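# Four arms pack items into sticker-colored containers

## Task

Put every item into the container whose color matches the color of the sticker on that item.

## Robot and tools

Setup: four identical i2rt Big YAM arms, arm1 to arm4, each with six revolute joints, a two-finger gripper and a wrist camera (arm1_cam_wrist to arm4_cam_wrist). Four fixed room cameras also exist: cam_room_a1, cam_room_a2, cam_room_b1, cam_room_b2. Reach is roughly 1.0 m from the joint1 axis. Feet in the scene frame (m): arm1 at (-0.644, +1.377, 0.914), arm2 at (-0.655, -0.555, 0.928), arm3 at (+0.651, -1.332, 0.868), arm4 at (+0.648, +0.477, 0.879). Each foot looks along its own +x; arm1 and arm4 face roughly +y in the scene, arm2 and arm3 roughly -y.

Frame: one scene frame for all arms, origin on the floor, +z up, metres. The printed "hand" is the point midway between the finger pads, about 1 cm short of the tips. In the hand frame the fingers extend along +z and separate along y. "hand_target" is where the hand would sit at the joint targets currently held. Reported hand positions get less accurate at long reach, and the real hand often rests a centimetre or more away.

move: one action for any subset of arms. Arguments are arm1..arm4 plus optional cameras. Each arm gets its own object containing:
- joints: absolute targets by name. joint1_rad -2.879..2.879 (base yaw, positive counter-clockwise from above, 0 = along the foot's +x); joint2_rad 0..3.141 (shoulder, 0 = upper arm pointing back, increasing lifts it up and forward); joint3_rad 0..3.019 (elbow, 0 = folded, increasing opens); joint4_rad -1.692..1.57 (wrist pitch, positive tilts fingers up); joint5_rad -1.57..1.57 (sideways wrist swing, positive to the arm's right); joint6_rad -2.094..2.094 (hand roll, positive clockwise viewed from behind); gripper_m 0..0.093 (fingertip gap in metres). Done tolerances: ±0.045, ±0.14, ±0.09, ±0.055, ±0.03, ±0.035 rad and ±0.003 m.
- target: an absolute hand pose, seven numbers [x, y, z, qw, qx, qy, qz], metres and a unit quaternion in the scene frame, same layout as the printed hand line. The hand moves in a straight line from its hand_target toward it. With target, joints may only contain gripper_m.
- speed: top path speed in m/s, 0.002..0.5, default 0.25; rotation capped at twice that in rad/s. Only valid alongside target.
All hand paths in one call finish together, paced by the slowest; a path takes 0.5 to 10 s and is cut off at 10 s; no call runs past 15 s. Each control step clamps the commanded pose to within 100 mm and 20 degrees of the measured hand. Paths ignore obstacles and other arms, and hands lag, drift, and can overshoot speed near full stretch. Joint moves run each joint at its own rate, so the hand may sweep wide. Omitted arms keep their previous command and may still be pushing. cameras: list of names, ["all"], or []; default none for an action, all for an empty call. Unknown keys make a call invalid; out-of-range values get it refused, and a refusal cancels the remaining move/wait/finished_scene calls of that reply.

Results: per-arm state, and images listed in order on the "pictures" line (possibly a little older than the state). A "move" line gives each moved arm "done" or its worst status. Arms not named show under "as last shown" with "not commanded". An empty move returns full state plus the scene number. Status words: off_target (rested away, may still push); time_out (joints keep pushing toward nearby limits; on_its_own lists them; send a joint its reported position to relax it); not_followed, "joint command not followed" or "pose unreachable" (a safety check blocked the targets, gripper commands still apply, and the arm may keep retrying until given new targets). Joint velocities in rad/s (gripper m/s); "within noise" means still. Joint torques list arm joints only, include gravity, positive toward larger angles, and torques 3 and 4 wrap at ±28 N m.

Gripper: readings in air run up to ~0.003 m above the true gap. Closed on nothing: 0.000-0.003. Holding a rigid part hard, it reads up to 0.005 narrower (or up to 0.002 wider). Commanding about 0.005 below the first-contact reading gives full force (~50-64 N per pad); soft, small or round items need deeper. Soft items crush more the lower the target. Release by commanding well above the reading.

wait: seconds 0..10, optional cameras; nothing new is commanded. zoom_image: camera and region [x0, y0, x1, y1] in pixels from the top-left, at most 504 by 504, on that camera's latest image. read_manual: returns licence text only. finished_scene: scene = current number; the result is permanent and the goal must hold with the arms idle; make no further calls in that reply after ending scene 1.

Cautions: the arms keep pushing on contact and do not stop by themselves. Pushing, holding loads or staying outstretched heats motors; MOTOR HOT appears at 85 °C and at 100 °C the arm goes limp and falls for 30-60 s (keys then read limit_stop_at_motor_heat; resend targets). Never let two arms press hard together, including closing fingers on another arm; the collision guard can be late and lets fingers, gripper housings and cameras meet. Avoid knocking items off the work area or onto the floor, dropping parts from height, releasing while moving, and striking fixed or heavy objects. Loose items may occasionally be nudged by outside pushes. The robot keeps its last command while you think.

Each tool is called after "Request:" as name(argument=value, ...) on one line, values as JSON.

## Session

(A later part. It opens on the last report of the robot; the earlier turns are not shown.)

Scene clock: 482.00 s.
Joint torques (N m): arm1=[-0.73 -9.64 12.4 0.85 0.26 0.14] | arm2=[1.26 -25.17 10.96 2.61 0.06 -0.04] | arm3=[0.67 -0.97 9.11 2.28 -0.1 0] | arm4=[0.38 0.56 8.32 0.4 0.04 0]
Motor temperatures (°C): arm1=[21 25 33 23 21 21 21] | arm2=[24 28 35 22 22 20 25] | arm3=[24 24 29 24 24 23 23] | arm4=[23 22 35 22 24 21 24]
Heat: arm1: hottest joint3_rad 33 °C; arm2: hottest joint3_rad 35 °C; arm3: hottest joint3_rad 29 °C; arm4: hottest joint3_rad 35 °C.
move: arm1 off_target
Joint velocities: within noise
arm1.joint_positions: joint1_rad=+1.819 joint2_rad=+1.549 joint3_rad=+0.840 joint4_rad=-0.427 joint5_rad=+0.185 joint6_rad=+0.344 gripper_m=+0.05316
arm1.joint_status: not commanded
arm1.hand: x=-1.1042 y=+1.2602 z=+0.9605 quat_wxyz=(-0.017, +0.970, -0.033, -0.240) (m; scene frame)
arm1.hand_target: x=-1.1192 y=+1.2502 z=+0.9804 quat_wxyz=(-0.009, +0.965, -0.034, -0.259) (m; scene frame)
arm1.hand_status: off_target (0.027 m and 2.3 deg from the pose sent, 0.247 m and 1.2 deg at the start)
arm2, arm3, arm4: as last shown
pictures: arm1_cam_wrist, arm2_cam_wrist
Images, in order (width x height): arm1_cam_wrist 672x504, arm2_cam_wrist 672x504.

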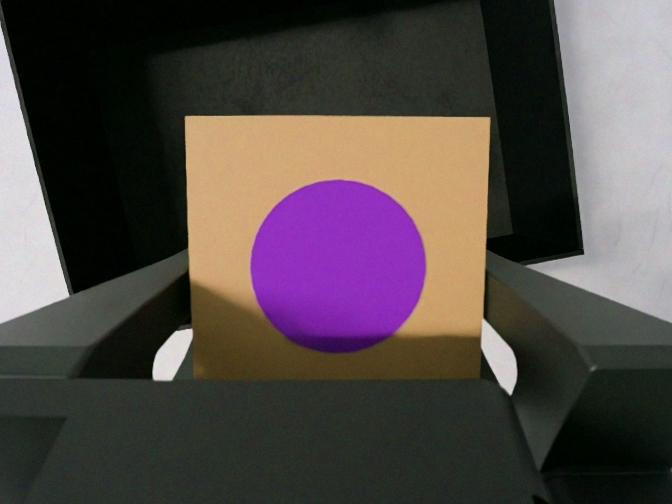

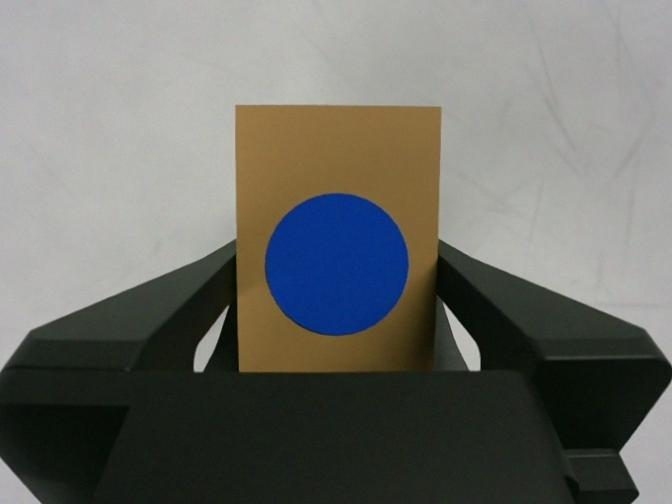

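Request:
move(arm1={"joints": {"joint1_rad": 0.0, "joint2_rad": 0.6, "joint3_rad": 1.0, "joint4_rad": -1.45, "joint5_rad": 0, "joint6_rad": 0}}, arm2={"target": [0.005, -0.035, 0.985, 0.2446, -0.316, 0.9128, 0.0847], "speed": 0.08}, cameras=["arm1_cam_wrist", "arm2_cam_wrist"])

Scene clock: 489.30 s.
Joint torques (N m): arm1=[-2.61 2.78 14.2 0.79 -0.02 -0.07] | arm2=[1.14 -24.76 10.97 2.61 0.07 -0.04] | arm3=[0.73 -1.03 9.1 2.29 -0.09 0] | arm4=[0.21 0.5 8.31 0.53 0.06 -0.01]
Motor temperatures (°C): arm1=[21 25 34 23 21 21 22] | arm2=[24 28 34 22 22 20 25] | arm3=[24 24 29 24 24 23 23] | arm4=[23 22 35 22 24 21 24]
Heat: arm1: hottest joint3_rad 34 °C; arm2: hottest joint3_rad 34 °C; arm3: hottest joint3_rad 29 °C; arm4: hottest joint3_rad 35 °C.
move: arm1 done; arm2 off_target
Joint velocities: within noise
arm1.joint_positions: joint1_rad=+0.006 joint2_rad=+0.599 joint3_rad=+0.960 joint4_rad=-1.440 joint5_rad=+0.002 joint6_rad=+0.008 gripper_m=+0.05315
arm1.joint_status: all done
arm1.hand: x=-0.6546 y=+1.5976 z=+1.2313 quat_wxyz=(-0.161, +0.707, -0.664, -0.185) (m; scene frame)
arm1.hand_target: x=-0.6533 y=+1.5988 z=+1.2488 quat_wxyz=(-0.171, +0.705, -0.661, -0.194) (m; scene frame)
arm1.hand_status: not commanded
arm2.joint_positions: joint1_rad=+2.116 joint2_rad=+2.331 joint3_rad=+2.186 joint4_rad=-0.872 joint5_rad=+0.000 joint6_rad=+0.012 gripper_m=+0.04424
arm2.joint_status: not commanded
arm2.hand: x=+0.0076 y=-0.0390 z=+1.0228 quat_wxyz=(-0.259, +0.307, -0.911, -0.091) (m; scene frame)
arm2.hand_target: x=+0.0036 y=-0.0361 z=+0.9857 quat_wxyz=(-0.245, +0.316, -0.913, -0.085) (m; scene frame)
arm2.hand_status: off_target (0.038 m and 2.1 deg from the pose sent, 0.059 m and 1.9 deg at the start)
arm3, arm4: as last shown
pictures: arm1_cam_wrist, arm2_cam_wrist
Images, in order (width x height): arm1_cam_wrist 672x504, arm2_cam_wrist 672x504.

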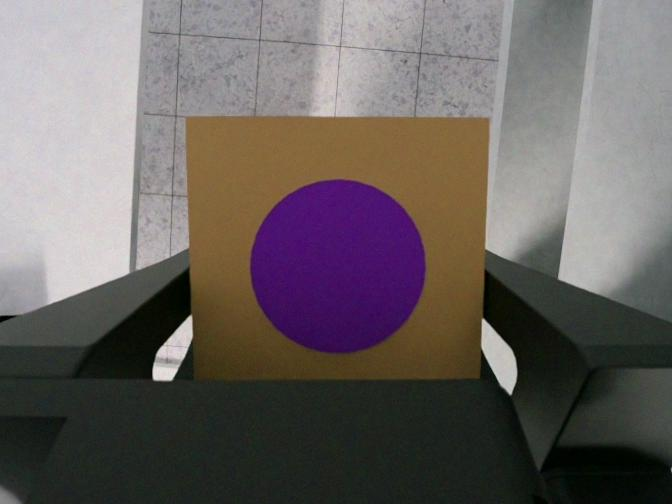

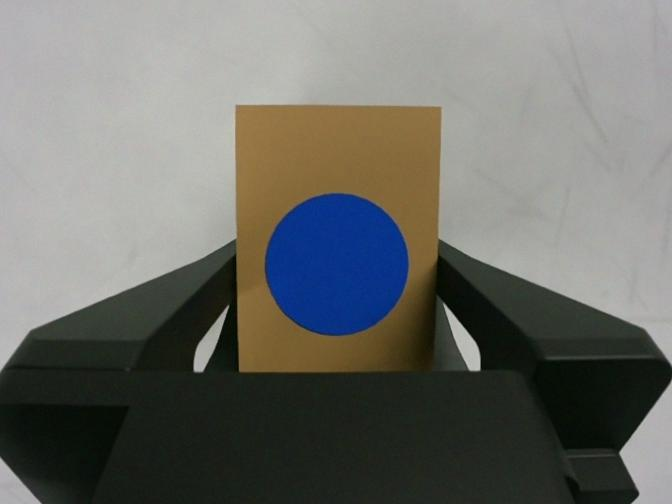

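Request:
move(arm1={"joints": {"joint1_rad": -2.25}}, arm2={"target": [0.005, -0.035, 0.97, 0.2446, -0.316, 0.9128, 0.0847], "speed": 0.05}, cameras=["arm1_cam_wrist", "arm2_cam_wrist"])

Scene clock: 494.80 s.
Joint torques (N m): arm1=[-3.02 1.67 14.34 0.76 -0.07 -0.04] | arm2=[1.14 -24.23 10.58 2.63 0.05 -0.04] | arm3=[0.62 -0.97 9.16 2.28 -0.09 0] | arm4=[0.32 0.09 8.32 0.57 0.07 -0.02]
Motor temperatures (°C): arm1=[21 25 34 23 21 21 22] | arm2=[24 29 34 22 22 20 25] | arm3=[24 24 29 24 24 23 23] | arm4=[23 22 35 22 24 21 24]
Heat: arm1: hottest joint3_rad 34 °C; arm2: hottest joint3_rad 34 °C; arm3: hottest joint3_rad 29 °C; arm4: hottest joint3_rad 35 °C.
move: arm1 done; arm2 off_target
Joint velocities: within noise
arm1.joint_positions: joint1_rad=-2.244 joint2_rad=+0.599 joint3_rad=+0.960 joint4_rad=-1.440 joint5_rad=+0.002 joint6_rad=+0.006 gripper_m=+0.05315
arm1.joint_status: all done
arm1.hand: x=-0.4568 y=+1.2498 z=+1.2273 quat_wxyz=(-0.225, -0.291, -0.927, +0.074) (m; scene frame)
arm1.hand_target: x=-0.4562 y=+1.2483 z=+1.2448 quat_wxyz=(-0.238, -0.290, -0.924, +0.079) (m; scene frame)
arm1.hand_status: not commanded
arm2.joint_positions: joint1_rad=+2.116 joint2_rad=+2.335 joint3_rad=+2.169 joint4_rad=-0.840 joint5_rad=+0.000 joint6_rad=+0.012 gripper_m=+0.04424
arm2.joint_status: not commanded
arm2.hand: x=+0.0091 y=-0.0378 z=+1.0153 quat_wxyz=(-0.264, +0.306, -0.910, -0.093) (m; scene frame)
arm2.hand_target: x=+0.0032 y=-0.0365 z=+0.9708 quat_wxyz=(-0.244, +0.316, -0.913, -0.085) (m; scene frame)
arm2.hand_status: off_target (0.046 m and 2.7 deg from the pose sent, 0.053 m and 2.1 deg at the start)
arm3, arm4: as last shown
pictures: arm1_cam_wrist, arm2_cam_wrist
Images, in order (width x height): arm1_cam_wrist 672x504, arm2_cam_wrist 672x504.

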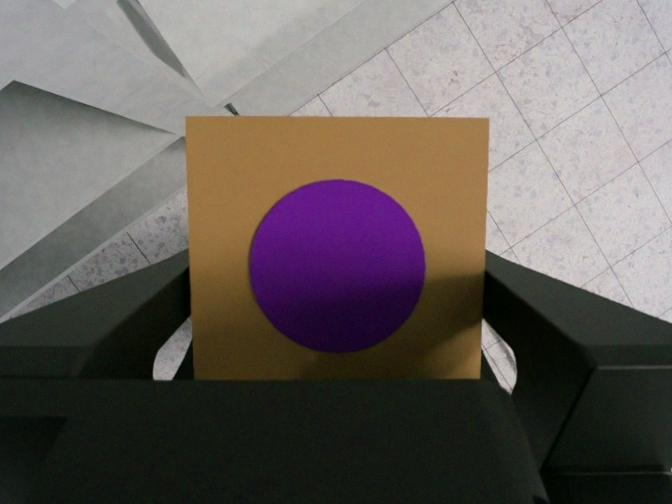

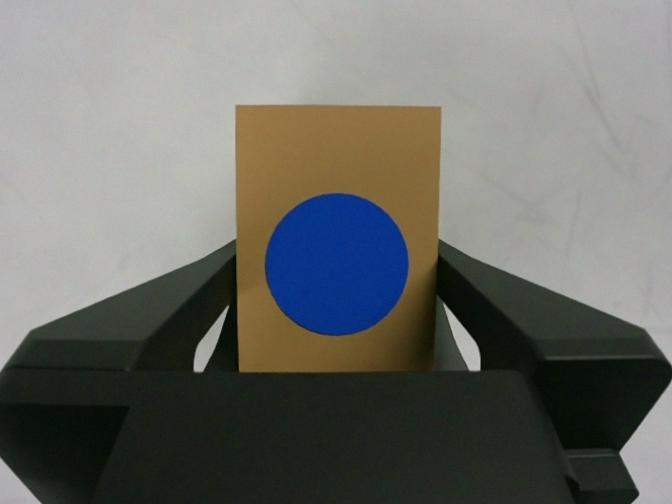

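Request:
move(arm1={"target": [-0.30, 1.136, 1.13, 0.2468, 0.2905, 0.9212, -0.0778], "speed": 0.25}, arm2={"target": [0.005, -0.035, 0.955, 0.2446, -0.316, 0.9128, 0.0847], "speed": 0.05}, cameras=["arm1_cam_wrist", "arm2_cam_wrist"])

Scene clock: 502.13 s.
Joint torques (N m): arm1=[-2.55 -5.54 13.63 1.88 -0.03 -0.07] | arm2=[1.2 -23.47 9.54 2.59 0.05 -0.04] | arm3=[0.67 -0.91 9.11 2.28 -0.1 0] | arm4=[0.38 0.62 8.25 0.43 0.08 -0.01]
Motor temperatures (°C): arm1=[21 25 34 23 21 21 22] | arm2=[24 29 33 22 22 20 25] | arm3=[24 24 29 24 24 23 23] | arm4=[23 22 35 22 24 21 24]
Heat: arm1: hottest joint3_rad 34 °C; arm2: hottest joint3_rad 33 °C; arm3: hottest joint3_rad 29 °C; arm4: hottest joint3_rad 35 °C.
move: arm1 off_target; arm2 off_target
Joint velocities: within noise
arm1.joint_positions: joint1_rad=-2.247 joint2_rad=+1.118 joint3_rad=+0.907 joint4_rad=-0.885 joint5_rad=-0.008 joint6_rad=+0.004 gripper_m=+0.05315
arm1.joint_status: not commanded
arm1.hand: x=-0.3083 y=+1.1468 z=+1.1083 quat_wxyz=(-0.218, -0.291, -0.929, +0.067) (m; scene frame)
arm1.hand_target: x=-0.3008 y=+1.1366 z=+1.1302 quat_wxyz=(-0.247, -0.290, -0.921, +0.078) (m; scene frame)
arm1.hand_status: off_target (0.026 m and 3.6 deg from the pose sent, 0.217 m and 2.7 deg at the start)
arm2.joint_positions: joint1_rad=+2.116 joint2_rad=+2.335 joint3_rad=+2.159 joint4_rad=-0.807 joint5_rad=+0.000 joint6_rad=+0.012 gripper_m=+0.04424
arm2.joint_status: not commanded
arm2.hand: x=+0.0124 y=-0.0353 z=+1.0147 quat_wxyz=(-0.275, +0.305, -0.907, -0.097) (m; scene frame)
arm2.hand_target: x=+0.0025 y=-0.0371 z=+0.9566 quat_wxyz=(-0.244, +0.316, -0.913, -0.085) (m; scene frame)
arm2.hand_status: off_target (0.060 m and 4.0 deg from the pose sent, 0.061 m and 2.7 deg at the start)
arm3: as last shown
arm4.joint_positions: joint1_rad=+1.207 joint2_rad=+0.598 joint3_rad=+1.004 joint4_rad=-1.440 joint5_rad=+0.000 joint6_rad=+0.005 gripper_m=+0.09402
arm4.joint_status: not commanded
arm4.hand: x=+0.4353 y=+0.5469 z=+1.2175 quat_wxyz=(-0.038, +0.952, -0.151, -0.264) (m; scene frame)
arm4.hand_target: x=+0.4377 y=+0.5478 z=+1.2139 quat_wxyz=(-0.038, +0.954, -0.152, -0.256) (m; scene frame)
arm4.hand_status: not commanded
pictures: arm1_cam_wrist, arm2_cam_wrist
Images, in order (width x height): arm1_cam_wrist 672x504, arm2_cam_wrist 672x504.

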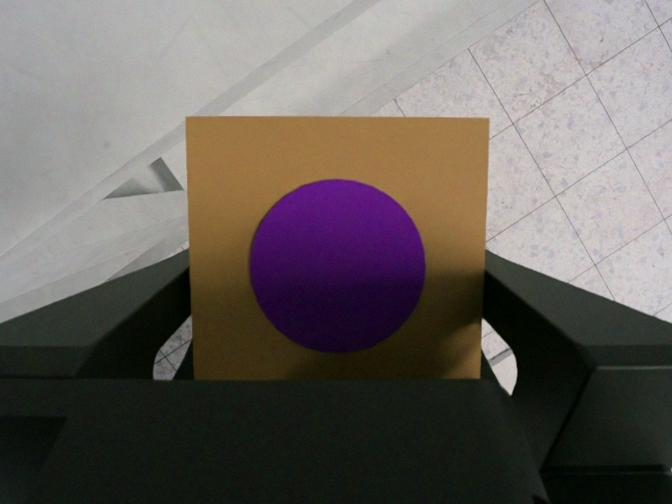

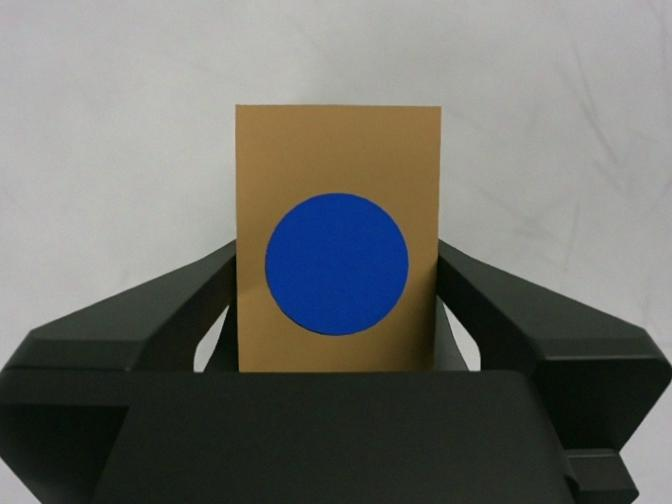

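Request:
move(arm1={"target": [0.005, 0.915, 1.115, 0.2468, 0.2905, 0.9212, -0.0778], "speed": 0.2}, arm2={"target": [0.008, -0.036, 0.985, 0.2446, -0.316, 0.9128, 0.0847], "speed": 0.05, "joints": {"gripper_m": 0.07}}, cameras=["arm1_cam_wrist", "arm2_cam_wrist"])

Scene clock: 509.80 s.
Joint torques (N m): arm1=[-2.9 -19.84 17.57 0.79 -0.02 -0.03] | arm2=[0.15 -24.35 14.61 0.59 0.04 0.03] | arm3=[0.62 -0.91 9.14 2.28 -0.11 0.01] | arm4=[-0.03 0.21 8.43 0.51 0.08 -0.04]
Motor temperatures (°C): arm1=[21 25 36 23 21 21 22] | arm2=[24 29 33 22 22 20 25] | arm3=[24 24 29 24 24 23 23] | arm4=[23 22 34 22 24 21 24]
Heat: arm1: hottest joint3_rad 36 °C; arm2: hottest joint3_rad 33 °C; arm3: hottest joint3_rad 29 °C; arm4: hottest joint3_rad 34 °C.
move: arm1 off_target; arm2 off_target
Joint velocities: within noise
arm1.joint_positions: joint1_rad=-2.251 joint2_rad=+2.134 joint3_rad=+2.096 joint4_rad=-1.052 joint5_rad=-0.010 joint6_rad=+0.001 gripper_m=+0.05315
arm1.joint_status: not commanded
arm1.hand: x=-0.0035 y=+0.9312 z=+1.0828 quat_wxyz=(-0.221, -0.291, -0.928, +0.068) (m; scene frame)
arm1.hand_target: x=+0.0031 y=+0.9163 z=+1.1150 quat_wxyz=(-0.247, -0.290, -0.921, +0.078) (m; scene frame)
arm1.hand_status: off_target (0.037 m and 3.3 deg from the pose sent, 0.390 m and 3.6 deg at the start)
arm2.joint_positions: joint1_rad=+2.125 joint2_rad=+2.334 joint3_rad=+2.155 joint4_rad=-0.826 joint5_rad=-0.001 joint6_rad=+0.002 gripper_m=+0.06992
arm2.joint_status: all done
arm2.hand: x=+0.0040 y=-0.0326 z=+1.0108 quat_wxyz=(-0.265, +0.315, -0.907, -0.094) (m; scene frame)
arm2.hand_target: x=+0.0071 y=-0.0367 z=+0.9853 quat_wxyz=(-0.245, +0.316, -0.913, -0.085) (m; scene frame)
arm2.hand_status: off_target (0.026 m and 2.6 deg from the pose sent, 0.030 m and 4.0 deg at the start)
arm3, arm4: as last shown
pictures: arm1_cam_wrist, arm2_cam_wrist
Images, in order (width x height): arm1_cam_wrist 672x504, arm2_cam_wrist 672x504.

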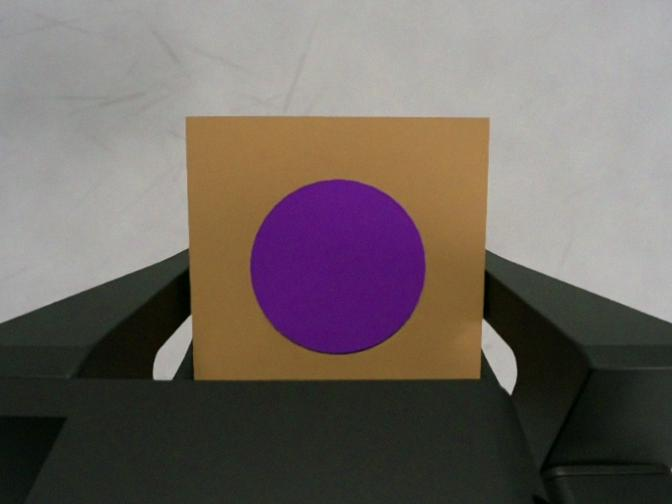

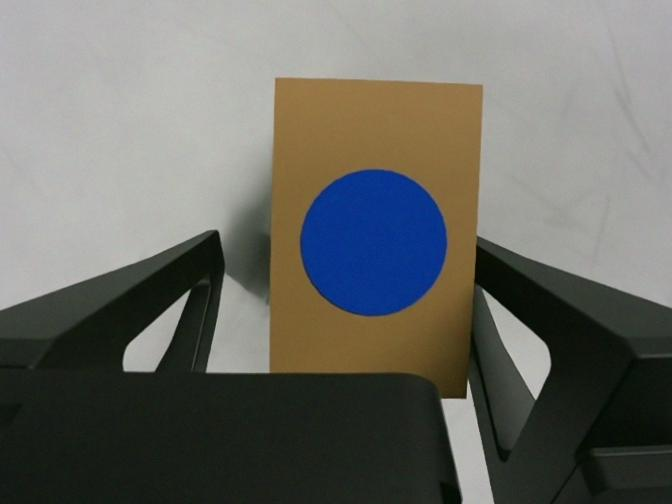

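Request:
move(arm1={"target": [0.008, 0.908, 1.06, 0.2468, 0.2905, 0.9212, -0.0778], "speed": 0.12}, arm2={"joints": {"gripper_m": 0.093}}, cameras=["arm1_cam_wrist"])

Request:
move(arm1={"target": [0.008, 0.908, 1.03, 0.2468, 0.2905, 0.9212, -0.0778], "speed": 0.08}, arm2={"target": [-0.07, -0.095, 1.12, 0.2446, -0.316, 0.9128, 0.0847], "speed": 0.2}, cameras=["arm1_cam_wrist", "arm2_cam_wrist"])

Scene clock: 517.77 s.
Joint torques (N m): arm1=[-2.49 -20.54 12.04 1.81 -0.06 -0.04] | arm2=[-0.26 -24.23 14.52 0.8 0.15 0.03] | arm3=[0.73 -0.91 9.14 2.32 -0.1 0.01] | arm4=[0.15 0.21 8.29 0.42 0.06 -0.02]
Motor temperatures (°C): arm1=[21 26 38 23 21 21 22] | arm2=[24 28 35 22 22 20 24] | arm3=[24 24 29 24 24 23 23] | arm4=[23 22 34 22 24 21 24]
Heat: arm1: hottest joint3_rad 38 °C; arm2: hottest joint3_rad 35 °C; arm3: hottest joint3_rad 29 °C; arm4: hottest joint3_rad 34 °C.
move: arm1 off_target; arm2 done
Joint velocities: within noise
arm1.joint_positions: joint1_rad=-2.257 joint2_rad=+2.172 joint3_rad=+2.081 joint4_rad=-0.969 joint5_rad=-0.013 joint6_rad=-0.004 gripper_m=+0.05315
arm1.joint_status: not commanded
arm1.hand: x=+0.0067 y=+0.9185 z=+1.0558 quat_wxyz=(-0.235, -0.291, -0.925, +0.073) (m; scene frame)
arm1.hand_target: x=+0.0077 y=+0.9081 z=+1.0599 quat_wxyz=(-0.247, -0.291, -0.921, +0.078) (m; scene frame)
arm1.hand_status: off_target (0.011 m and 1.5 deg from the pose sent, 0.035 m and 3.3 deg at the start)
arm2.joint_positions: joint1_rad=+2.131 joint2_rad=+2.334 joint3_rad=+2.156 joint4_rad=-0.831 joint5_rad=-0.004 joint6_rad=+0.002 gripper_m=+0.09288
arm2.joint_status: all done
arm2.hand: x=+0.0001 y=-0.0288 z=+1.0108 quat_wxyz=(-0.262, +0.318, -0.906, -0.095) (m; scene frame)
arm2.hand_target: x=+0.0071 y=-0.0366 z=+0.9855 quat_wxyz=(-0.245, +0.316, -0.913, -0.085) (m; scene frame)
arm2.hand_status: not commanded
arm3.joint_positions: joint1_rad=-1.441 joint2_rad=+0.603 joint3_rad=+1.001 joint4_rad=-0.117 joint5_rad=+0.002 joint6_rad=-0.006 gripper_m=+0.09401
arm3.joint_status: not commanded
arm3.hand: x=+0.3113 y=-1.3254 z=+1.4850 quat_wxyz=(-0.005, -0.602, +0.002, +0.799) (m; scene frame)
arm3.hand_target: x=+0.3137 y=-1.3226 z=+1.4894 quat_wxyz=(-0.004, -0.594, +0.005, +0.804) (m; scene frame)
arm3.hand_status: not commanded
arm4: as last shown
pictures: arm1_cam_wrist
Images, in order (width x height): arm1_cam_wrist 672x504.

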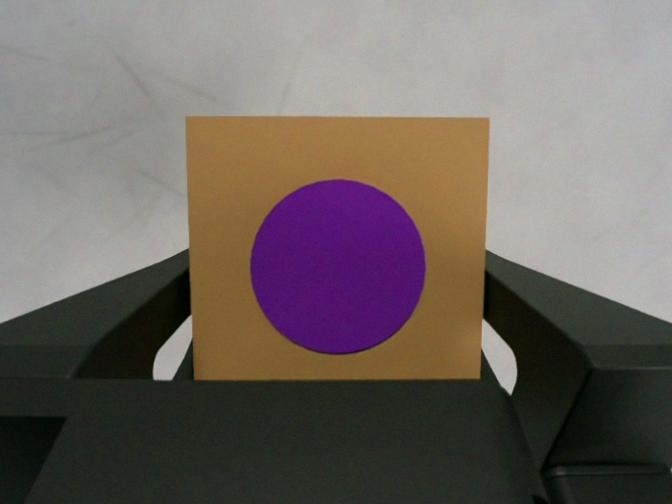

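Scene clock: 519.40 s.
Joint torques (N m): arm1=[-3.43 -19.66 11.67 1.84 -0.04 -0.04] | arm2=[0.09 -22.95 10.76 1.32 0.13 0.06] | arm3=[0.73 -0.97 9.13 2.26 -0.11 0] | arm4=[0.38 0.38 8.32 0.51 0.05 0]
Motor temperatures (°C): arm1=[21 26 38 23 21 21 22] | arm2=[24 28 35 22 22 20 24] | arm3=[24 24 29 24 24 23 23] | arm4=[23 22 34 22 24 21 24]
Heat: arm1: hottest joint3_rad 38 °C; arm2: hottest joint3_rad 35 °C; arm3: hottest joint3_rad 29 °C; arm4: hottest joint3_rad 34 °C.
move: arm1 done; arm2 off_target
Joint velocities: within noise
arm1.joint_positions: joint1_rad=-2.257 joint2_rad=+2.178 joint3_rad=+2.029 joint4_rad=-0.899 joint5_rad=-0.013 joint6_rad=-0.004 gripper_m=+0.05315
arm1.joint_status: not commanded
arm1.hand: x=+0.0074 y=+0.9178 z=+1.0335 quat_wxyz=(-0.240, -0.290, -0.923, +0.074) (m; scene frame)
arm1.hand_target: x=+0.0077 y=+0.9081 z=+1.0300 quat_wxyz=(-0.247, -0.291, -0.921, +0.078) (m; scene frame)
arm1.hand_status: done (0.010 m and 0.9 deg from the pose sent, 0.028 m and 1.5 deg at the start)
arm2.joint_positions: joint1_rad=+2.129 joint2_rad=+1.990 joint3_rad=+1.910 joint4_rad=-0.930 joint5_rad=-0.001 joint6_rad=+0.002 gripper_m=+0.09289
arm2.joint_status: not commanded
arm2.hand: x=-0.0696 y=-0.0867 z=+1.1388 quat_wxyz=(-0.262, +0.317, -0.907, -0.094) (m; scene frame)
arm2.hand_target: x=-0.0702 y=-0.0950 z=+1.1202 quat_wxyz=(-0.245, +0.316, -0.913, -0.085) (m; scene frame)
arm2.hand_status: off_target (0.021 m and 2.4 deg from the pose sent, 0.146 m and 2.5 deg at the start)
arm3, arm4: as last shown
pictures: arm1_cam_wrist, arm2_cam_wrist
Images, in order (width x height): arm1_cam_wrist 672x504, arm2_cam_wrist 672x504.

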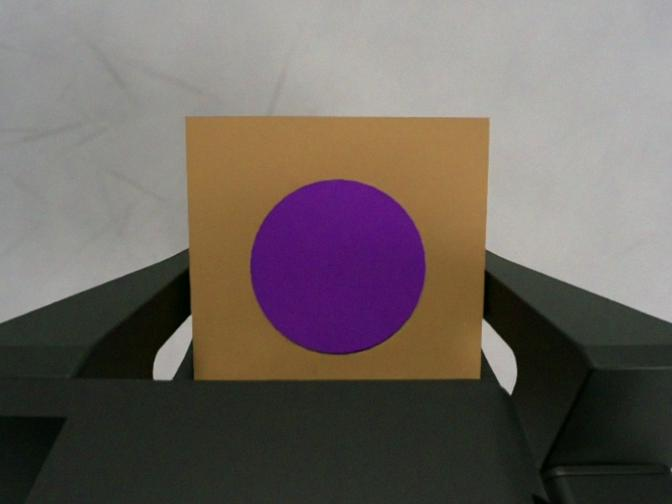

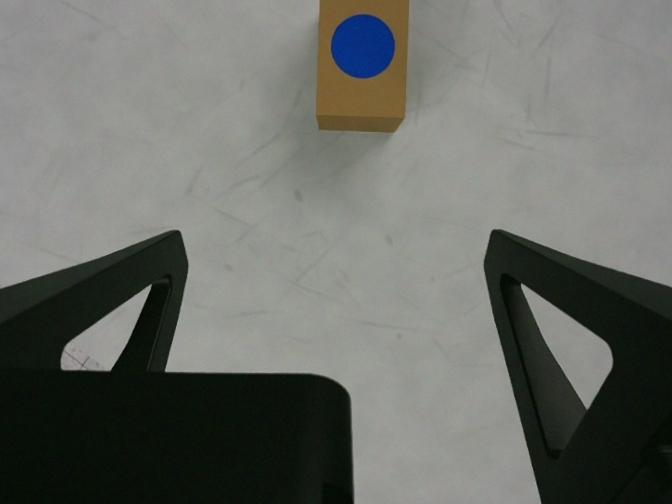

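Request:
move(arm1={"target": [0.008, 0.908, 1.01, 0.2468, 0.2905, 0.9212, -0.0778], "speed": 0.08}, arm2={"target": [-0.30, -0.275, 1.13, 0.2446, -0.316, 0.9128, 0.0847], "speed": 0.3}, cameras=["arm1_cam_wrist"])

Request:
move(arm1={"target": [0.008, 0.908, 0.99, 0.2468, 0.2905, 0.9212, -0.0778], "speed": 0.05}, arm2={"joints": {"joint1_rad": 1.0, "joint2_rad": 0.6, "joint3_rad": 1.0, "joint4_rad": -1.45, "joint5_rad": 0, "joint6_rad": 0}}, cameras=["arm1_cam_wrist"])

Scene clock: 531.40 s.
Joint torques (N m): arm1=[-2.67 -19.6 11.49 1.95 -0.04 -0.07] | arm2=[0.44 -10.11 10.93 1.66 0.14 0.08] | arm3=[0.62 -1.03 9.09 2.32 -0.09 0.01] | arm4=[0.67 0.44 8.38 0.43 0.06 -0.03]
Motor temperatures (°C): arm1=[21 26 38 23 21 21 22] | arm2=[24 29 34 22 22 20 24] | arm3=[24 24 29 24 24 23 23] | arm4=[23 22 34 22 24 21 24]
Heat: arm1: hottest joint3_rad 38 °C; arm2: hottest joint3_rad 34 °C; arm3: hottest joint3_rad 29 °C; arm4: hottest joint3_rad 34 °C.
move: arm1 done; arm2 done
Joint velocities: within noise
arm1.joint_positions: joint1_rad=-2.257 joint2_rad=+2.190 joint3_rad=+1.997 joint4_rad=-0.855 joint5_rad=-0.013 joint6_rad=-0.004 gripper_m=+0.05315
arm1.joint_status: not commanded
arm1.hand: x=+0.0076 y=+0.9176 z=+1.0142 quat_wxyz=(-0.241, -0.290, -0.923, +0.074) (m; scene frame)
arm1.hand_target: x=+0.0077 y=+0.9081 z=+1.0101 quat_wxyz=(-0.247, -0.291, -0.921, +0.078) (m; scene frame)
arm1.hand_status: done (0.010 m and 0.8 deg from the pose sent, 0.025 m and 0.9 deg at the start)
arm2.joint_positions: joint1_rad=+2.129 joint2_rad=+1.225 joint3_rad=+0.991 joint4_rad=-0.797 joint5_rad=+0.000 joint6_rad=+0.002 gripper_m=+0.09289
arm2.joint_status: not commanded
arm2.hand: x=-0.2990 y=-0.2709 z=+1.1381 quat_wxyz=(-0.253, +0.318, -0.909, -0.090) (m; scene frame)
arm2.hand_target: x=-0.3001 y=-0.2749 z=+1.1301 quat_wxyz=(-0.245, +0.316, -0.913, -0.085) (m; scene frame)
arm2.hand_status: done (0.009 m and 1.2 deg from the pose sent, 0.298 m and 2.4 deg at the start)
arm3, arm4: as last shown
pictures: arm1_cam_wrist
Images, in order (width x height): arm1_cam_wrist 672x504.

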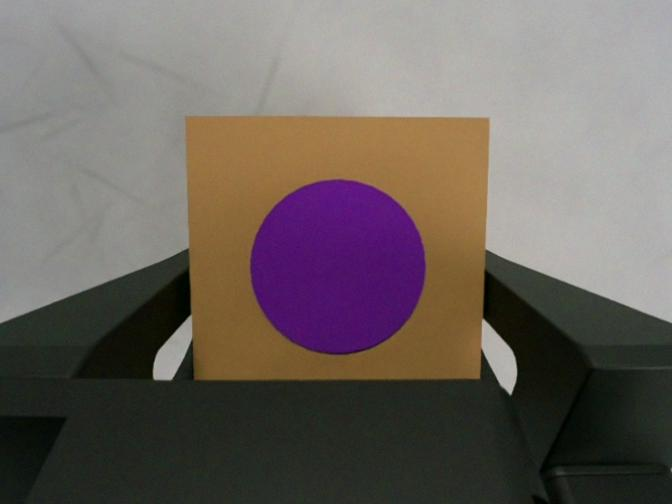

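Scene clock: 532.97 s.
Joint torques (N m): arm1=[-3.14 -19.25 10.67 2 -0.02 -0.02] | arm2=[0.44 -0.38 12 1.24 -0.13 0.04] | arm3=[0.67 -1.03 9.1 2.29 -0.09 0] | arm4=[0.21 0.32 8.29 0.5 0.08 -0.01]
Motor temperatures (°C): arm1=[21 26 38 23 21 21 22] | arm2=[24 29 34 22 22 20 24] | arm3=[24 24 29 24 24 23 23] | arm4=[23 22 34 22 24 21 24]
Heat: arm1: hottest joint3_rad 38 °C; arm2: hottest joint3_rad 34 °C; arm3: hottest joint3_rad 29 °C; arm4: hottest joint3_rad 34 °C.
move: arm1 off_target; arm2 done
Joint velocities: within noise
arm1.joint_positions: joint1_rad=-2.257 joint2_rad=+2.193 joint3_rad=+1.976 joint4_rad=-0.811 joint5_rad=-0.013 joint6_rad=-0.004 gripper_m=+0.05315
arm1.joint_status: not commanded
arm1.hand: x=+0.0101 y=+0.9158 z=+1.0066 quat_wxyz=(-0.250, -0.289, -0.921, +0.077) (m; scene frame)
arm1.hand_target: x=+0.0075 y=+0.9084 z=+0.9899 quat_wxyz=(-0.247, -0.291, -0.921, +0.078) (m; scene frame)
arm1.hand_status: off_target (0.018 m and 0.4 deg from the pose sent, 0.026 m and 0.8 deg at the start)
arm2.joint_positions: joint1_rad=+1.004 joint2_rad=+0.595 joint3_rad=+0.991 joint4_rad=-1.436 joint5_rad=+0.003 joint6_rad=+0.002 gripper_m=+0.09290
arm2.joint_status: all done
arm2.hand: x=-0.4542 y=-0.6546 z=+1.2606 quat_wxyz=(-0.256, -0.217, -0.940, +0.058) (m; scene frame)
arm2.hand_target: x=-0.4557 y=-0.6545 z=+1.2622 quat_wxyz=(-0.251, -0.218, -0.941, +0.056) (m; scene frame)
arm2.hand_status: not commanded
arm3, arm4: as last shown
pictures: arm1_cam_wrist
Images, in order (width x height): arm1_cam_wrist 672x504.

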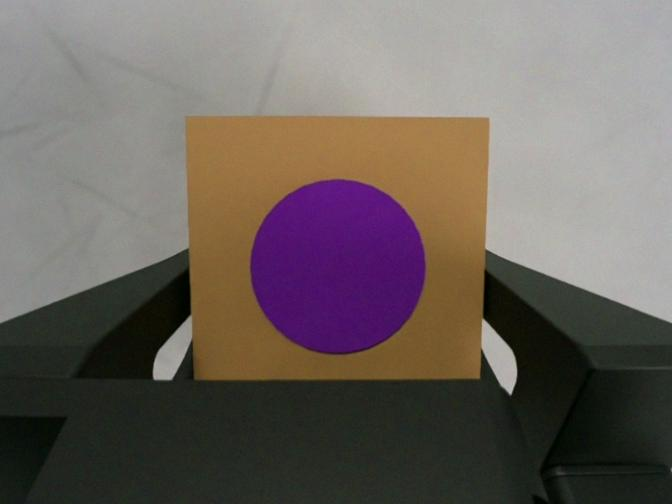

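Request:
move(arm1={"target": [0.008, 0.908, 0.975, 0.2468, 0.2905, 0.9212, -0.0778], "speed": 0.05}, arm4={"joints": {"joint1_rad": 2.19}}, cameras=["arm1_cam_wrist", "arm4_cam_wrist"])

Scene clock: 541.23 s.
Joint torques (N m): arm1=[-2.78 -18.14 9.57 1.94 -0.04 0.01] | arm2=[0.26 -0.15 11.97 1.24 -0.13 0.05] | arm3=[0.62 -1.03 9.14 2.29 -0.11 -0.01] | arm4=[1.03 0.67 8.32 0.62 0.11 -0.01]
Motor temperatures (°C): arm1=[21 26 37 23 21 21 22] | arm2=[23 29 34 22 22 20 24] | arm3=[24 24 29 24 24 23 23] | arm4=[23 22 34 22 24 21 24]
Heat: arm1: hottest joint3_rad 37 °C; arm2: hottest joint3_rad 34 °C; arm3: hottest joint3_rad 29 °C; arm4: hottest joint3_rad 34 °C.
move: arm1 off_target; arm4 done
Joint velocities: within noise
arm1.joint_positions: joint1_rad=-2.257 joint2_rad=+2.193 joint3_rad=+1.966 joint4_rad=-0.776 joint5_rad=-0.013 joint6_rad=-0.005 gripper_m=+0.05315
arm1.joint_status: not commanded
arm1.hand: x=+0.0136 y=+0.9133 z=+1.0060 quat_wxyz=(-0.261, -0.288, -0.918, +0.081) (m; scene frame)
arm1.hand_target: x=+0.0071 y=+0.9087 z=+0.9754 quat_wxyz=(-0.247, -0.291, -0.921, +0.078) (m; scene frame)
arm1.hand_status: off_target (0.032 m and 1.7 deg from the pose sent, 0.033 m and 0.4 deg at the start)
arm2, arm3: as last shown
arm4.joint_positions: joint1_rad=+2.186 joint2_rad=+0.598 joint3_rad=+1.004 joint4_rad=-1.440 joint5_rad=-0.001 joint6_rad=+0.005 gripper_m=+0.09403
arm4.joint_status: all done
arm4.hand: x=+0.4733 y=+0.3389 z=+1.2180 quat_wxyz=(+0.089, +0.910, +0.315, -0.253) (m; scene frame)
arm4.hand_target: x=+0.4753 y=+0.3395 z=+1.2145 quat_wxyz=(+0.086, +0.911, +0.320, -0.246) (m; scene frame)
arm4.hand_status: not commanded
pictures: arm1_cam_wrist, arm4_cam_wrist
Images, in order (width x height): arm1_cam_wrist 672x504, arm4_cam_wrist 672x504.

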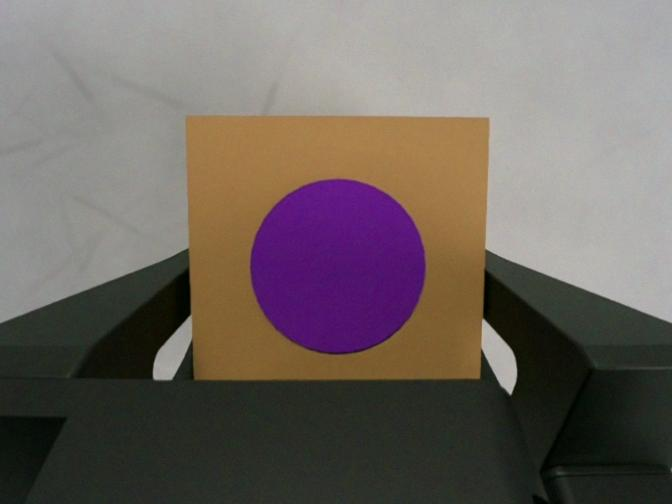

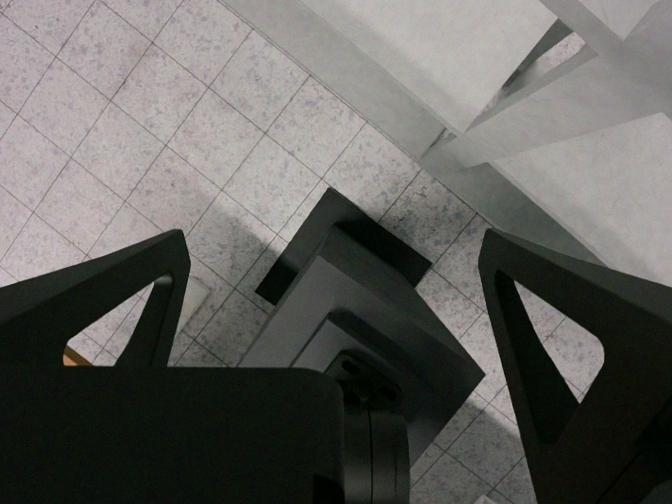

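Request:
move(arm1={"target": [0.012, 0.911, 0.99, 0.2468, 0.2905, 0.9212, -0.0778], "speed": 0.05, "joints": {"gripper_m": 0.093}}, arm4={"target": [0.318, 0.217, 1.16, -0.0843, -0.9133, -0.3145, 0.2447], "speed": 0.25}, cameras=["arm1_cam_wrist", "arm4_cam_wrist"])

Request:
move(arm1={"target": [-0.08, 0.97, 1.13, 0.2468, 0.2905, 0.9212, -0.0778], "speed": 0.2}, arm4={"target": [0.09, 0.033, 1.14, -0.0843, -0.9133, -0.3145, 0.2447], "speed": 0.2}, cameras=["arm1_cam_wrist", "arm4_cam_wrist"])

Scene clock: 550.03 s.
Joint torques (N m): arm1=[-1.49 -18.73 13.01 0.53 0.06 0.02] | arm2=[0.26 -0.32 11.93 1.24 -0.13 0.05] | arm3=[0.73 -0.85 9.09 2.29 -0.1 0] | arm4=[0.97 -8.18 12.97 1.2 0.17 0.06]
Motor temperatures (°C): arm1=[21 26 36 23 21 21 22] | arm2=[23 28 33 22 22 20 24] | arm3=[24 24 29 24 24 23 23] | arm4=[23 22 34 22 24 21 24]
Heat: arm1: hottest joint3_rad 36 °C; arm2: hottest joint3_rad 33 °C; arm3: hottest joint3_rad 29 °C; arm4: hottest joint3_rad 34 °C.
move: arm1 off_target; arm4 off_target
Joint velocities: within noise
arm1.joint_positions: joint1_rad=-2.269 joint2_rad=+2.193 joint3_rad=+1.959 joint4_rad=-0.773 joint5_rad=-0.012 joint6_rad=-0.001 gripper_m=+0.09295
arm1.joint_status: all done
arm1.hand: x=+0.0068 y=+0.9063 z=+1.0026 quat_wxyz=(-0.259, -0.295, -0.916, +0.082) (m; scene frame)
arm1.hand_target: x=+0.0117 y=+0.9112 z=+0.9902 quat_wxyz=(-0.247, -0.290, -0.921, +0.078) (m; scene frame)
arm1.hand_status: off_target (0.014 m and 1.6 deg from the pose sent, 0.016 m and 1.7 deg at the start)
arm2, arm3: as last shown
arm4.joint_positions: joint1_rad=+2.186 joint2_rad=+1.114 joint3_rad=+1.042 joint4_rad=-1.051 joint5_rad=+0.000 joint6_rad=+0.005 gripper_m=+0.09403
arm4.joint_status: not commanded
arm4.hand: x=+0.3324 y=+0.2271 z=+1.1309 quat_wxyz=(+0.075, +0.921, +0.319, -0.212) (m; scene frame)
arm4.hand_target: x=+0.3194 y=+0.2180 z=+1.1601 quat_wxyz=(+0.084, +0.913, +0.314, -0.245) (m; scene frame)
arm4.hand_status: off_target (0.034 m and 4.0 deg from the pose sent, 0.206 m and 1.1 deg at the start)
pictures: arm1_cam_wrist, arm4_cam_wrist
Images, in order (width x height): arm1_cam_wrist 672x504, arm4_cam_wrist 672x504.

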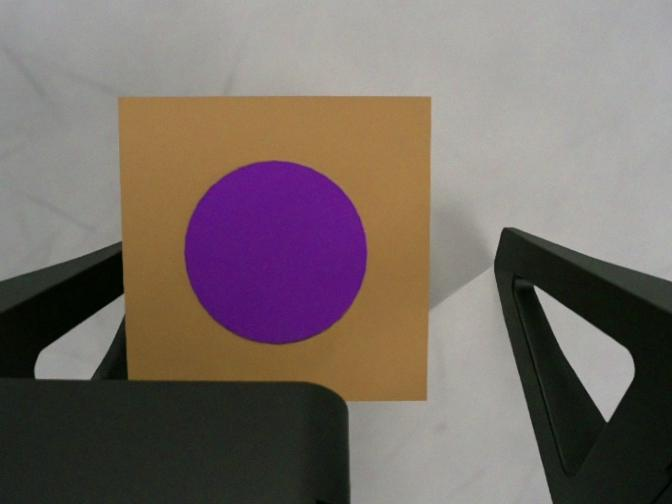

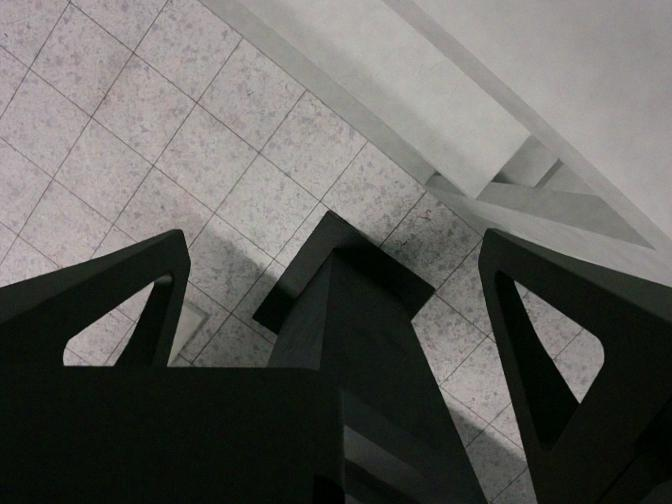

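Scene clock: 552.23 s.
Joint torques (N m): arm1=[-2.55 -18.37 11.22 0.83 -0.06 -0.05] | arm2=[0.44 -0.38 11.97 1.24 -0.13 0.05] | arm3=[0.62 -0.85 9.1 2.28 -0.11 0] | arm4=[1.14 -20.25 13.18 0.43 0.21 0.08]
Motor temperatures (°C): arm1=[21 26 36 23 21 21 22] | arm2=[23 28 33 22 22 20 24] | arm3=[24 24 29 24 24 23 23] | arm4=[23 22 35 22 24 21 24]
Heat: arm1: hottest joint3_rad 36 °C; arm2: hottest joint3_rad 33 °C; arm3: hottest joint3_rad 29 °C; arm4: hottest joint3_rad 35 °C.
move: arm1 off_target; arm4 off_target
Joint velocities: within noise
arm1.joint_positions: joint1_rad=-2.269 joint2_rad=+1.852 joint3_rad=+1.726 joint4_rad=-0.918 joint5_rad=-0.014 joint6_rad=-0.006 gripper_m=+0.09296
arm1.joint_status: not commanded
arm1.hand: x=-0.0768 y=+0.9687 z=+1.1177 quat_wxyz=(-0.242, -0.294, -0.921, +0.076) (m; scene frame)
arm1.hand_target: x=-0.0801 y=+0.9700 z=+1.1299 quat_wxyz=(-0.247, -0.291, -0.921, +0.078) (m; scene frame)
arm1.hand_status: off_target (0.013 m and 0.7 deg from the pose sent, 0.167 m and 1.6 deg at the start)
arm2, arm3: as last shown
arm4.joint_positions: joint1_rad=+2.186 joint2_rad=+1.878 joint3_rad=+1.859 joint4_rad=-1.055 joint5_rad=+0.002 joint6_rad=+0.005 gripper_m=+0.09403
arm4.joint_status: not commanded
arm4.hand: x=+0.0994 y=+0.0424 z=+1.1288 quat_wxyz=(+0.082, +0.915, +0.316, -0.235) (m; scene frame)
arm4.hand_target: x=+0.0907 y=+0.0335 z=+1.1399 quat_wxyz=(+0.085, +0.913, +0.315, -0.245) (m; scene frame)
arm4.hand_status: off_target (0.017 m and 1.2 deg from the pose sent, 0.311 m and 4.0 deg at the start)
pictures: arm1_cam_wrist, arm4_cam_wrist
Images, in order (width x height): arm1_cam_wrist 672x504, arm4_cam_wrist 672x504.

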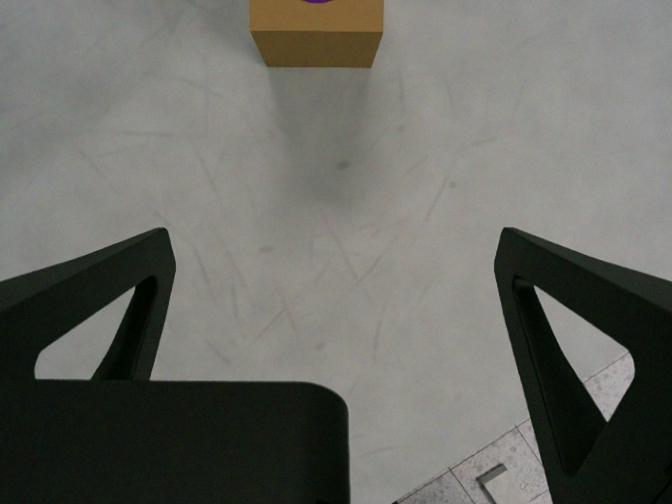

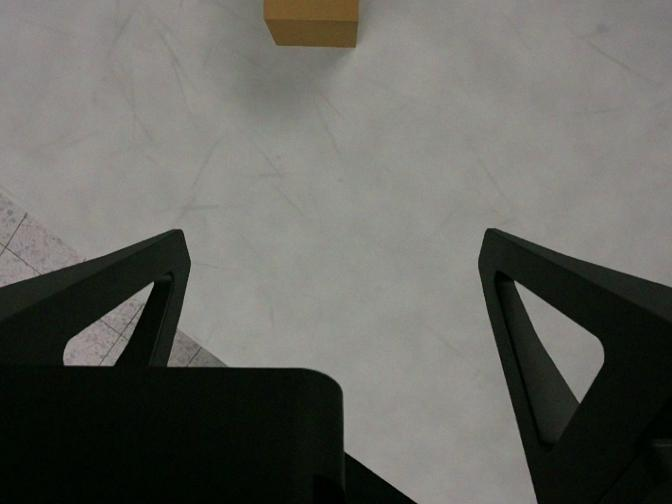

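Request:
move(arm1={"target": [-0.30, 1.136, 1.13, 0.2468, 0.2905, 0.9212, -0.0778], "speed": 0.3}, arm4={"target": [0.013, -0.040, 1.075, -0.0843, -0.9133, -0.3145, 0.2447], "speed": 0.15}, cameras=["arm4_cam_wrist"])

Scene clock: 566.37 s.
Joint torques (N m): arm1=[-0.91 -4.66 11.82 0.95 0.09 0.07] | arm2=[0.32 -0.32 11.96 1.21 -0.13 0.04] | arm3=[0.67 -0.79 9.14 2.28 -0.1 0] | arm4=[1.67 -24.23 13.07 0.29 0.21 0.16]
Motor temperatures (°C): arm1=[21 26 37 23 21 21 22] | arm2=[23 27 33 22 22 20 24] | arm3=[24 24 29 24 24 23 23] | arm4=[23 23 38 22 24 21 24]
Heat: arm1: hottest joint3_rad 37 °C; arm2: hottest joint3_rad 33 °C; arm3: hottest joint3_rad 29 °C; arm4: hottest joint3_rad 38 °C.
move: arm1 done; arm4 off_target
Joint velocities: within noise
arm1.joint_positions: joint1_rad=-2.269 joint2_rad=+1.105 joint3_rad=+0.930 joint4_rad=-0.855 joint5_rad=-0.012 joint6_rad=-0.006 gripper_m=+0.09296
arm1.joint_status: not commanded
arm1.hand: x=-0.3030 y=+1.1330 z=+1.1279 quat_wxyz=(-0.248, -0.294, -0.920, +0.079) (m; scene frame)
arm1.hand_target: x=-0.3001 y=+1.1360 z=+1.1300 quat_wxyz=(-0.247, -0.291, -0.921, +0.078) (m; scene frame)
arm1.hand_status: done (0.005 m and 0.4 deg from the pose sent, 0.279 m and 0.7 deg at the start)
arm2, arm3: as last shown
arm4.joint_positions: joint1_rad=+2.193 joint2_rad=+2.227 joint3_rad=+2.275 joint4_rad=-1.110 joint5_rad=+0.007 joint6_rad=+0.006 gripper_m=+0.09403
arm4.joint_status: not commanded
arm4.hand: x=+0.0179 y=-0.0286 z=+1.0752 quat_wxyz=(+0.082, +0.913, +0.318, -0.241) (m; scene frame)
arm4.hand_target: x=+0.0137 y=-0.0397 z=+1.0749 quat_wxyz=(+0.085, +0.913, +0.315, -0.246) (m; scene frame)
arm4.hand_status: off_target (0.012 m and 0.6 deg from the pose sent, 0.131 m and 1.2 deg at the start)
pictures: arm4_cam_wrist
Images, in order (width x height): arm4_cam_wrist 672x504.

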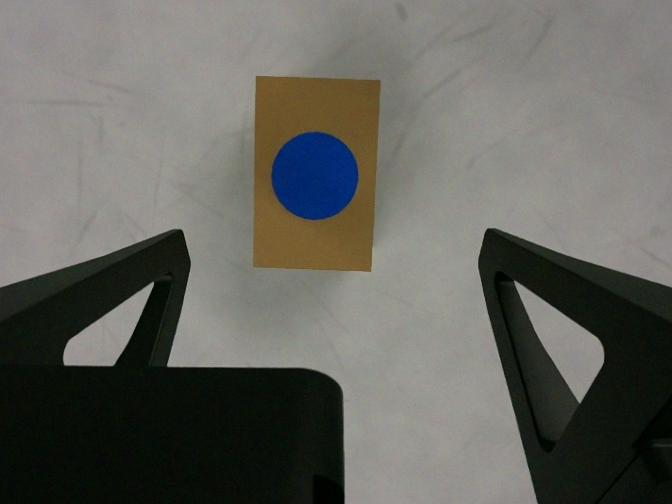

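Request:
move(arm4={"target": [0.0, -0.058, 1.008, -0.0843, -0.9133, -0.3145, 0.2447], "speed": 0.12}, cameras=["arm4_cam_wrist"])

Scene clock: 572.10 s.
Joint torques (N m): arm1=[-0.5 -4.66 11.99 1.01 0.09 0.08] | arm2=[0.44 -0.32 12 1.26 -0.13 0.04] | arm3=[0.5 -0.97 9.1 2.26 -0.1 0.01] | arm4=[1.14 -25.88 11.93 1.26 0.13 0.2]
Motor temperatures (°C): arm1=[21 26 37 23 21 21 22] | arm2=[23 27 33 22 22 20 24] | arm3=[24 24 29 24 24 23 23] | arm4=[23 24 37 22 24 21 24]
Heat: arm1: hottest joint3_rad 37 °C; arm2: hottest joint3_rad 33 °C; arm3: hottest joint3_rad 29 °C; arm4: hottest joint3_rad 37 °C.
move: arm4 off_target
Joint velocities: within noise
arm1, arm2: as last shown
arm3.joint_positions: joint1_rad=-1.441 joint2_rad=+0.603 joint3_rad=+1.001 joint4_rad=-0.117 joint5_rad=+0.002 joint6_rad=-0.006 gripper_m=+0.09401
arm3.joint_status: not commanded
arm3.hand: x=+0.3113 y=-1.3254 z=+1.4850 quat_wxyz=(-0.005, -0.602, +0.002, +0.799) (m; scene frame)
arm3.hand_target: x=+0.3137 y=-1.3226 z=+1.4894 quat_wxyz=(-0.004, -0.594, +0.005, +0.804) (m; scene frame)
arm3.hand_status: not commanded
arm4.joint_positions: joint1_rad=+2.203 joint2_rad=+2.318 joint3_rad=+2.275 joint4_rad=-1.029 joint5_rad=+0.014 joint6_rad=+0.013 gripper_m=+0.09403
arm4.joint_status: not commanded
arm4.hand: x=+0.0065 y=-0.0472 z=+1.0122 quat_wxyz=(+0.079, +0.914, +0.320, -0.237) (m; scene frame)
arm4.hand_target: x=+0.0007 y=-0.0577 z=+1.0080 quat_wxyz=(+0.085, +0.913, +0.315, -0.245) (m; scene frame)
arm4.hand_status: off_target (0.013 m and 1.2 deg from the pose sent, 0.076 m and 0.6 deg at the start)
pictures: arm4_cam_wrist
Images, in order (width x height): arm4_cam_wrist 672x504.

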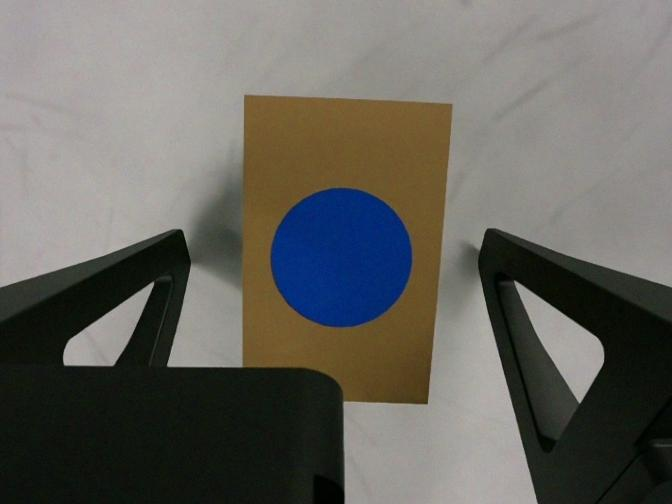

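Well-aligned. Grip and lift.

Request:
move(arm4={"joints": {"gripper_m": 0.036}})

Request:
move(arm4={"target": [0.02, -0.045, 1.085, -0.0843, -0.9133, -0.3145, 0.2447], "speed": 0.12}, cameras=["arm4_cam_wrist"])

Scene clock: 577.53 s.
Joint torques (N m): arm1=[-0.67 -5.25 11.77 0.75 0.12 0.06] | arm2=[0.38 -0.32 11.97 1.29 -0.13 0.04] | arm3=[0.62 -0.91 9.11 2.28 -0.1 -0.01] | arm4=[1.49 -25.64 11.93 1.25 0.11 0.15]
Motor temperatures (°C): arm1=[21 26 37 23 21 21 22] | arm2=[23 27 33 22 22 20 24] | arm3=[24 24 29 24 24 23 23] | arm4=[22 25 37 22 24 21 24]
Heat: arm1: hottest joint3_rad 37 °C; arm2: hottest joint3_rad 33 °C; arm3: hottest joint3_rad 29 °C; arm4: hottest joint3_rad 37 °C.
move: arm4 off_target
Joint velocities: within noise
arm1, arm2, arm3: as last shown
arm4.joint_positions: joint1_rad=+2.203 joint2_rad=+2.318 joint3_rad=+2.275 joint4_rad=-1.029 joint5_rad=+0.014 joint6_rad=+0.014 gripper_m=+0.04462
arm4.joint_status: gripper_m off_target (ended at +0.04465, target +0.03600)
arm4.hand: x=+0.0065 y=-0.0472 z=+1.0122 quat_wxyz=(+0.079, +0.914, +0.319, -0.237) (m; scene frame)
arm4.hand_target: x=+0.0007 y=-0.0576 z=+1.0080 quat_wxyz=(+0.084, +0.913, +0.315, -0.245) (m; scene frame)
arm4.hand_status: not commanded
pictures: none

Scene clock: 578.90 s.
Joint torques (N m): arm1=[-0.38 -5.48 11.93 1.02 0.07 0.05] | arm2=[0.32 -0.38 11.99 1.24 -0.13 0.05] | arm3=[0.73 -0.79 9.14 2.29 -0.09 0.01] | arm4=[1.73 -28.51 13.07 0.29 0.13 0.18]
Motor temperatures (°C): arm1=[21 26 37 23 21 21 22] | arm2=[23 27 33 22 22 20 24] | arm3=[24 24 29 24 24 23 23] | arm4=[22 25 37 22 24 21 25]
Heat: arm1: hottest joint3_rad 37 °C; arm2: hottest joint3_rad 33 °C; arm3: hottest joint3_rad 29 °C; arm4: hottest joint3_rad 37 °C.
move: arm4 off_target
Joint velocities: within noise
arm1, arm2, arm3: as last shown
arm4.joint_positions: joint1_rad=+2.204 joint2_rad=+2.264 joint3_rad=+2.286 joint4_rad=-1.132 joint5_rad=+0.014 joint6_rad=+0.016 gripper_m=+0.04462
arm4.joint_status: not commanded
arm4.hand: x=+0.0231 y=-0.0339 z=+1.0485 quat_wxyz=(+0.073, +0.919, +0.320, -0.220) (m; scene frame)
arm4.hand_target: x=+0.0213 y=-0.0438 z=+1.0849 quat_wxyz=(+0.085, +0.913, +0.314, -0.245) (m; scene frame)
arm4.hand_status: off_target (0.038 m and 3.3 deg from the pose sent, 0.074 m and 1.2 deg at the start)
pictures: arm4_cam_wrist
Images, in order (width x height): arm4_cam_wrist 672x504.

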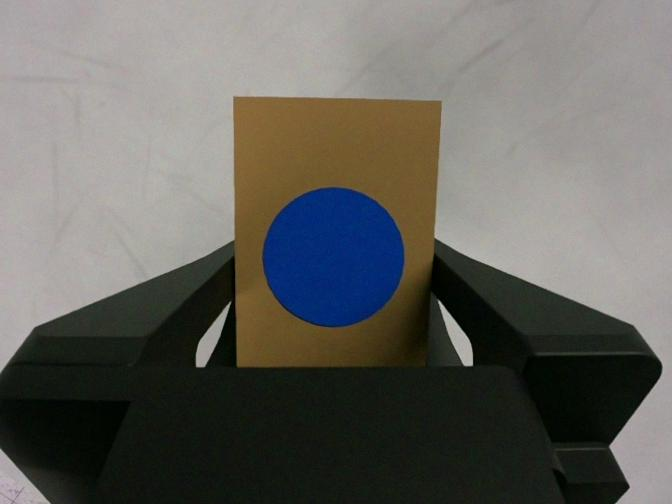

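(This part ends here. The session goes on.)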